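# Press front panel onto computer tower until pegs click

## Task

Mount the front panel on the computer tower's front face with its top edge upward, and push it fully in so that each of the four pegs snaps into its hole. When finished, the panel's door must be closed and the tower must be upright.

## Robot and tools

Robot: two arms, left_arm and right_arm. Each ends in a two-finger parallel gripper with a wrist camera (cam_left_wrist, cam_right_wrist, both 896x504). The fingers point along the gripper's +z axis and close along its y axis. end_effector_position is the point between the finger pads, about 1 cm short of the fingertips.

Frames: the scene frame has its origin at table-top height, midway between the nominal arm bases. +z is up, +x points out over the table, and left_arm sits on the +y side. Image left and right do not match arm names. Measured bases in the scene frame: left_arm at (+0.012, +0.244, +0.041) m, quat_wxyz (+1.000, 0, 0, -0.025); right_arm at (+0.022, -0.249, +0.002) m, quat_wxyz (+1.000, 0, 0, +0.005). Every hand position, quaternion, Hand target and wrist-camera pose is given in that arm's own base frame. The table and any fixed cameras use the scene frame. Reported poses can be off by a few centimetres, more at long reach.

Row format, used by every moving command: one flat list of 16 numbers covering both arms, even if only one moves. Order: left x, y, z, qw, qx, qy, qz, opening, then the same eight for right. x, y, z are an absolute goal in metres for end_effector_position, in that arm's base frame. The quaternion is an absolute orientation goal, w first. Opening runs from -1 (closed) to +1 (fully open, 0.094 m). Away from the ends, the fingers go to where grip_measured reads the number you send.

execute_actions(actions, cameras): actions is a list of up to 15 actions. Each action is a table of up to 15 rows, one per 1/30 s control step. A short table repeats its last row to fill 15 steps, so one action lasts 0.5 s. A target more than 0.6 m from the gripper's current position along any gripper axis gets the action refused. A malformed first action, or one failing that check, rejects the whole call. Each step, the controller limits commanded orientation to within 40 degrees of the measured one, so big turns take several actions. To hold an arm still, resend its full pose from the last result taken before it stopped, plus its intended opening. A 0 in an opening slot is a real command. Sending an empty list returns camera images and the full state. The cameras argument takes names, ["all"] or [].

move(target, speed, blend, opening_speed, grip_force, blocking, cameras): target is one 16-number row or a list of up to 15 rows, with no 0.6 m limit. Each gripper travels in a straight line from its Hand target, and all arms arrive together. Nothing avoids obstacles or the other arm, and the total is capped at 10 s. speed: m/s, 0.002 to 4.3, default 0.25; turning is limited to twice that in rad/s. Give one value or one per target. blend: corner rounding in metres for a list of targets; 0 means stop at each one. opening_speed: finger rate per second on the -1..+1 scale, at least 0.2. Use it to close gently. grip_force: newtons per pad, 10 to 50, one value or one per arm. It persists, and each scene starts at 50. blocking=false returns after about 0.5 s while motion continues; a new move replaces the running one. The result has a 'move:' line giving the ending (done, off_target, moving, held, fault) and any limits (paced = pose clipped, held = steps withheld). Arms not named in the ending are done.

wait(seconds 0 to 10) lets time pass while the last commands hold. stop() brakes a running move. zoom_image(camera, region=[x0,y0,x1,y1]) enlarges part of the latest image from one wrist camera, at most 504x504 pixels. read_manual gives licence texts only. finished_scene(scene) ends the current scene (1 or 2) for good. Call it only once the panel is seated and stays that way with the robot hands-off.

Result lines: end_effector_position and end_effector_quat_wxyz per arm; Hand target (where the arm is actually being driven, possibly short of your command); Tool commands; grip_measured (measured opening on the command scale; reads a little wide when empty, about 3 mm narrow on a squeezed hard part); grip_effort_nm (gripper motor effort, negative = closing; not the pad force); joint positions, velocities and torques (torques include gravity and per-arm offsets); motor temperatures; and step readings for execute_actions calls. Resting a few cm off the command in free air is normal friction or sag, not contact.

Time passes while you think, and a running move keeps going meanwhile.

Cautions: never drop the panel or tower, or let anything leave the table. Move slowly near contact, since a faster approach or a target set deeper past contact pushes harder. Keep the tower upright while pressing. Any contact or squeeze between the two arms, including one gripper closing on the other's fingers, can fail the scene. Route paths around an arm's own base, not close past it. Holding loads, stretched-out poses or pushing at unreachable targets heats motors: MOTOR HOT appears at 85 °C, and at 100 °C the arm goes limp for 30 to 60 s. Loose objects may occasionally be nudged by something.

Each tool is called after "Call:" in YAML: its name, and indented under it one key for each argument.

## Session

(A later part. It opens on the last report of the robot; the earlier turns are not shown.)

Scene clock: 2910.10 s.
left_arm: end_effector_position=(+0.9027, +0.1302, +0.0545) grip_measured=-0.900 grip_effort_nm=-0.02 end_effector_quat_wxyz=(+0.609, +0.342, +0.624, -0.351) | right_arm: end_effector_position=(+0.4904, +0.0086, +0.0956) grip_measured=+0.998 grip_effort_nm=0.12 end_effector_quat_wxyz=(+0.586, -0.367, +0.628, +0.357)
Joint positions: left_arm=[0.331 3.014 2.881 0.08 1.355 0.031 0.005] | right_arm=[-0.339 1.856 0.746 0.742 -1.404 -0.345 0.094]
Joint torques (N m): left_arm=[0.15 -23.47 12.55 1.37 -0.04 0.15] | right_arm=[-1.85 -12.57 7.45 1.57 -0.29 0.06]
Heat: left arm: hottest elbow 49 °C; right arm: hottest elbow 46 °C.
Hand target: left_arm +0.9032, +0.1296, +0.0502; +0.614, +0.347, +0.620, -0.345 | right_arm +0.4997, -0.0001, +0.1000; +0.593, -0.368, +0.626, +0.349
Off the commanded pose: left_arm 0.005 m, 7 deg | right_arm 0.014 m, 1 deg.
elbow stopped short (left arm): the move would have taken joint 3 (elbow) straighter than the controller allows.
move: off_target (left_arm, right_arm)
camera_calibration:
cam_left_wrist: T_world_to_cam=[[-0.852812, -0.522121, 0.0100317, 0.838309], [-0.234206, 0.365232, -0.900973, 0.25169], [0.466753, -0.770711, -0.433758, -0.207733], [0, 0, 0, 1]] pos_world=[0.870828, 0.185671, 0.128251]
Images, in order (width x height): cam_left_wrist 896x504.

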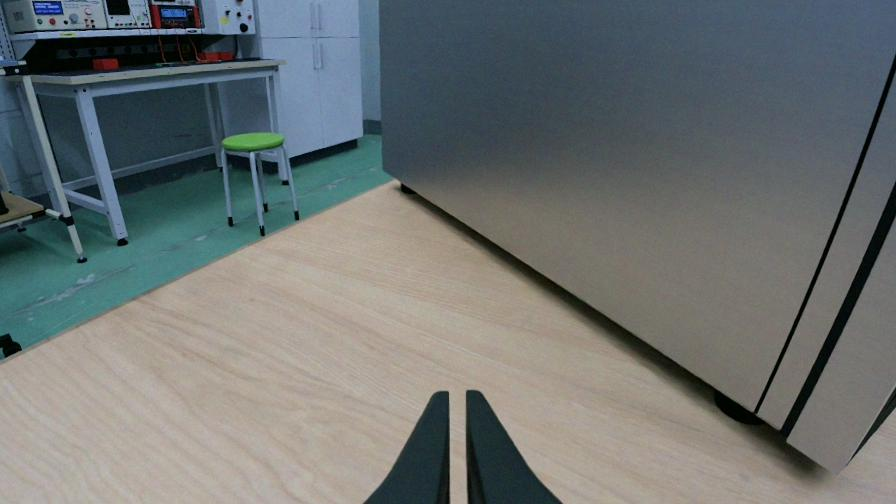

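Call:
move:
  target:
    - [0.905,0.13,0.05,0.609,0.342,0.624,-0.351,-0.9,0.60,0.17,0.12,0.593,-0.368,0.625,0.349,1]
  speed: 0.1
  cameras: ["cam_right_wrist"]

Scene clock: 2953.23 s.
left_arm: end_effector_position=(+0.9036, +0.1308, +0.0529) grip_measured=-0.900 grip_effort_nm=-0.01 end_effector_quat_wxyz=(+0.607, +0.336, +0.628, -0.352) | right_arm: end_effector_position=(+0.5872, +0.1649, +0.1122) grip_measured=+0.998 grip_effort_nm=0.12 end_effector_quat_wxyz=(+0.589, -0.367, +0.631, +0.347)
Joint positions: left_arm=[0.331 3.014 2.881 0.066 1.348 0.032 0.005] | right_arm=[0.028 1.953 0.942 0.886 -1.028 -0.102 0.094]
Joint torques (N m): left_arm=[0.26 -23.65 12.33 1.4 -0.05 0.05] | right_arm=[-0.73 -15.21 9.72 0.75 0.07 0.1]
Motor temperatures (°C): left_arm=[24 36 49 26 25 22 25] | right_arm=[22 34 45 22 24 23 24]
Heat: left arm: hottest elbow 49 °C; right arm: hottest elbow 45 °C.
Hand target: left_arm +0.9043, +0.1299, +0.0501; +0.610, +0.340, +0.625, -0.348 | right_arm +0.5994, +0.1699, +0.1203; +0.593, -0.368, +0.625, +0.349
Off the commanded pose: left_arm 0.003 m, 1 deg | right_arm 0.016 m, 1 deg.
move: off_target (right_arm)
camera_calibration:
cam_right_wrist: T_world_to_cam=[[0.863389, -0.504434, -0.0102935, -0.424119], [-0.250652, -0.411132, -0.876438, 0.351849], [0.437873, 0.759287, -0.481404, -0.239417], [0, 0, 0, 1]] pos_world=[0.559206, 0.112503, 0.188752]
Images, in order (width x height): cam_right_wrist 896x504.

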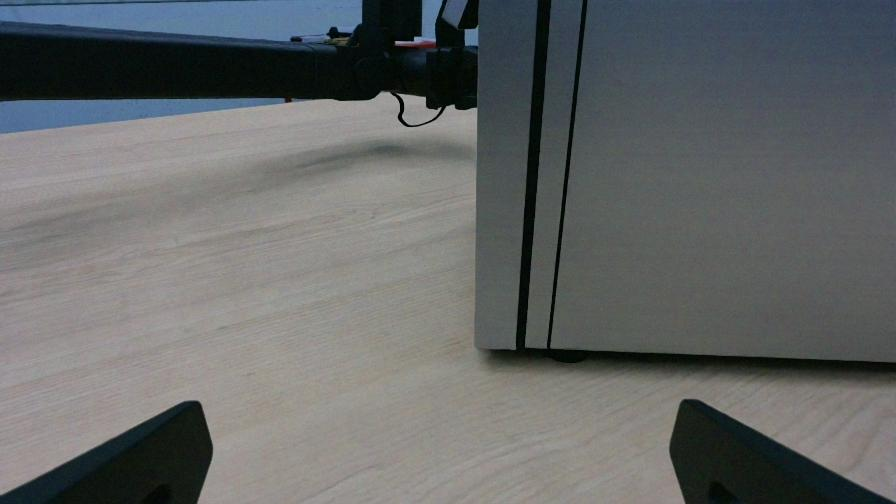

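Call:
zoom_image:
  camera: "cam_right_wrist"
  region: [500, 310, 570, 370]

Call:
zoom_image:
  camera: "cam_right_wrist"
  region: [520, 0, 590, 60]

Scaled by 7.200 from the camera's 896x504 image, which has a finer 1280x720 frame.

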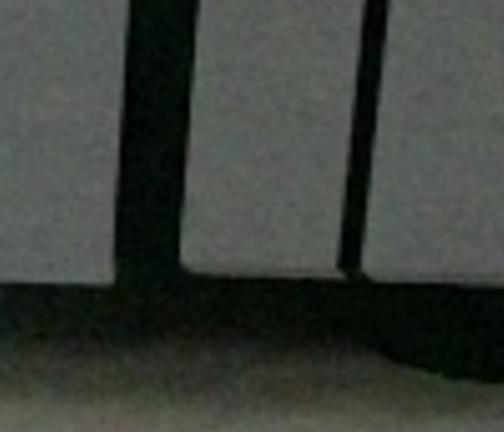

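Scaled by 7.200 from the camera's 896x504 image, which has a finer 1280x720 frame.

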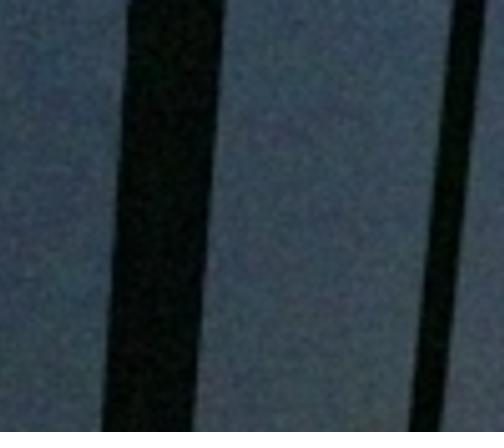

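Call:
move:
  target:
    - [0.78,0.20,0.10,0.64,0.30,0.64,-0.30,-0.9,0.48,0.0,0.14,0.593,-0.368,0.625,0.349,1]
    - [0.60,0.20,0.15,0.69,0.156,0.69,-0.156,-0.9,0.45,0.0,0.25,0.593,-0.368,0.625,0.349,1]
  speed: 0.15
  blend: 0.03
  cameras: ["all"]

Scene clock: 2975.53 s.
left_arm: end_effector_position=(+0.6018, +0.1964, +0.1432) grip_measured=-0.900 grip_effort_nm=-0.02 end_effector_quat_wxyz=(+0.685, +0.158, +0.694, -0.160) | right_arm: end_effector_position=(+0.4419, +0.0093, +0.2290) grip_measured=+0.998 grip_effort_nm=0.12 end_effector_quat_wxyz=(+0.578, -0.353, +0.635, +0.370)
Joint positions: left_arm=[0.55 1.95 1.002 0.926 1.003 0.012 0.005] | right_arm=[-0.379 1.405 0.715 0.23 -1.442 -0.395 0.094]
Joint torques (N m): left_arm=[0.67 -15.15 5.72 2.5 -0.08 -0.07] | right_arm=[-2.26 -11.11 11.44 0.53 -0.4 -0.2]
Heat: left arm: hottest elbow 49 °C; right arm: hottest elbow 46 °C.
Hand target: left_arm +0.6000, +0.2000, +0.1499; +0.690, +0.156, +0.690, -0.156 | right_arm +0.4493, +0.0004, +0.2500; +0.594, -0.367, +0.625, +0.349
Off the commanded pose: left_arm 0.008 m, 1 deg | right_arm 0.024 m, 4 deg.
move: off_target (right_arm)
camera_calibration:
cam_left_wrist: T_world_to_cam=[[-0.435621, -0.900116, -0.0050449, 0.440831], [-0.388651, 0.193141, -0.900914, 0.36375], [0.811902, -0.390496, -0.433968, -0.260138], [0, 0, 0, 1]] pos_world=[0.544614, 0.224961, 0.21704]
cam_right_wrist: T_world_to_cam=[[0.86833, -0.491427, -0.0671027, -0.365265], [-0.285777, -0.385136, -0.877497, 0.369385], [0.405382, 0.781134, -0.474864, 0.0112767], [0, 0, 0, 1]] pos_world=[0.418161, -0.0460457, 0.304979]

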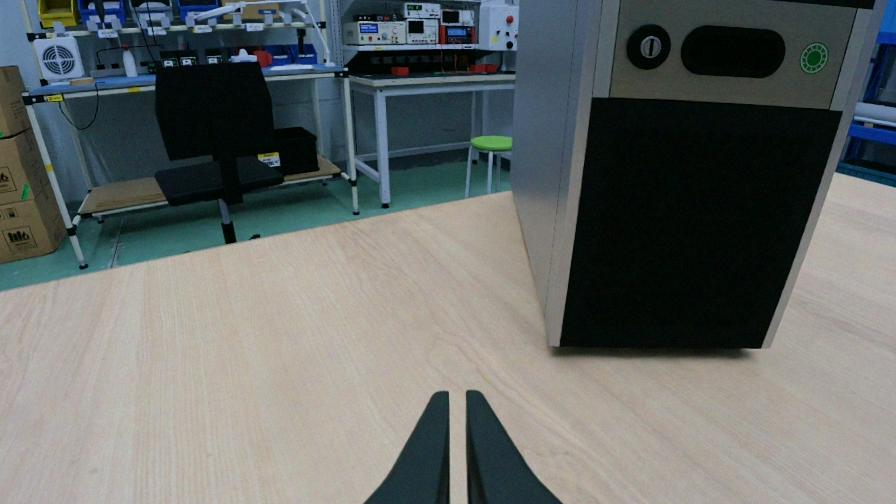

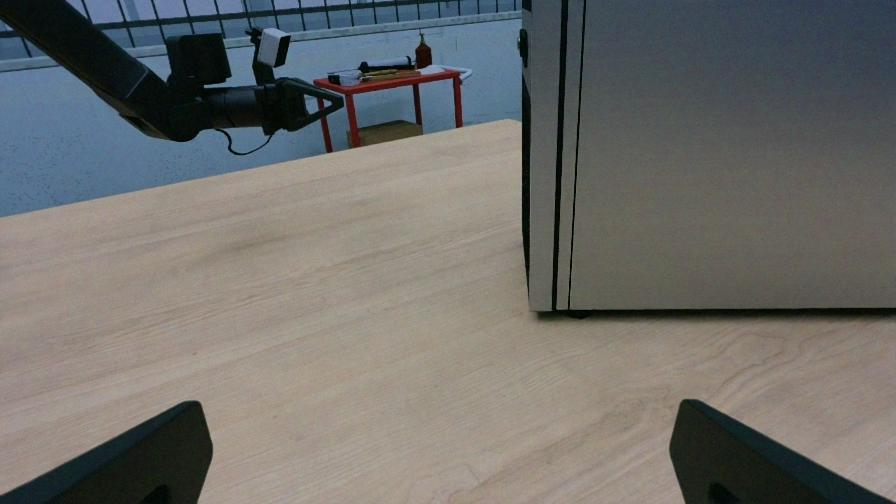

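Call:
finished_scene:
  scene: 2

The scene is finished: the task was done.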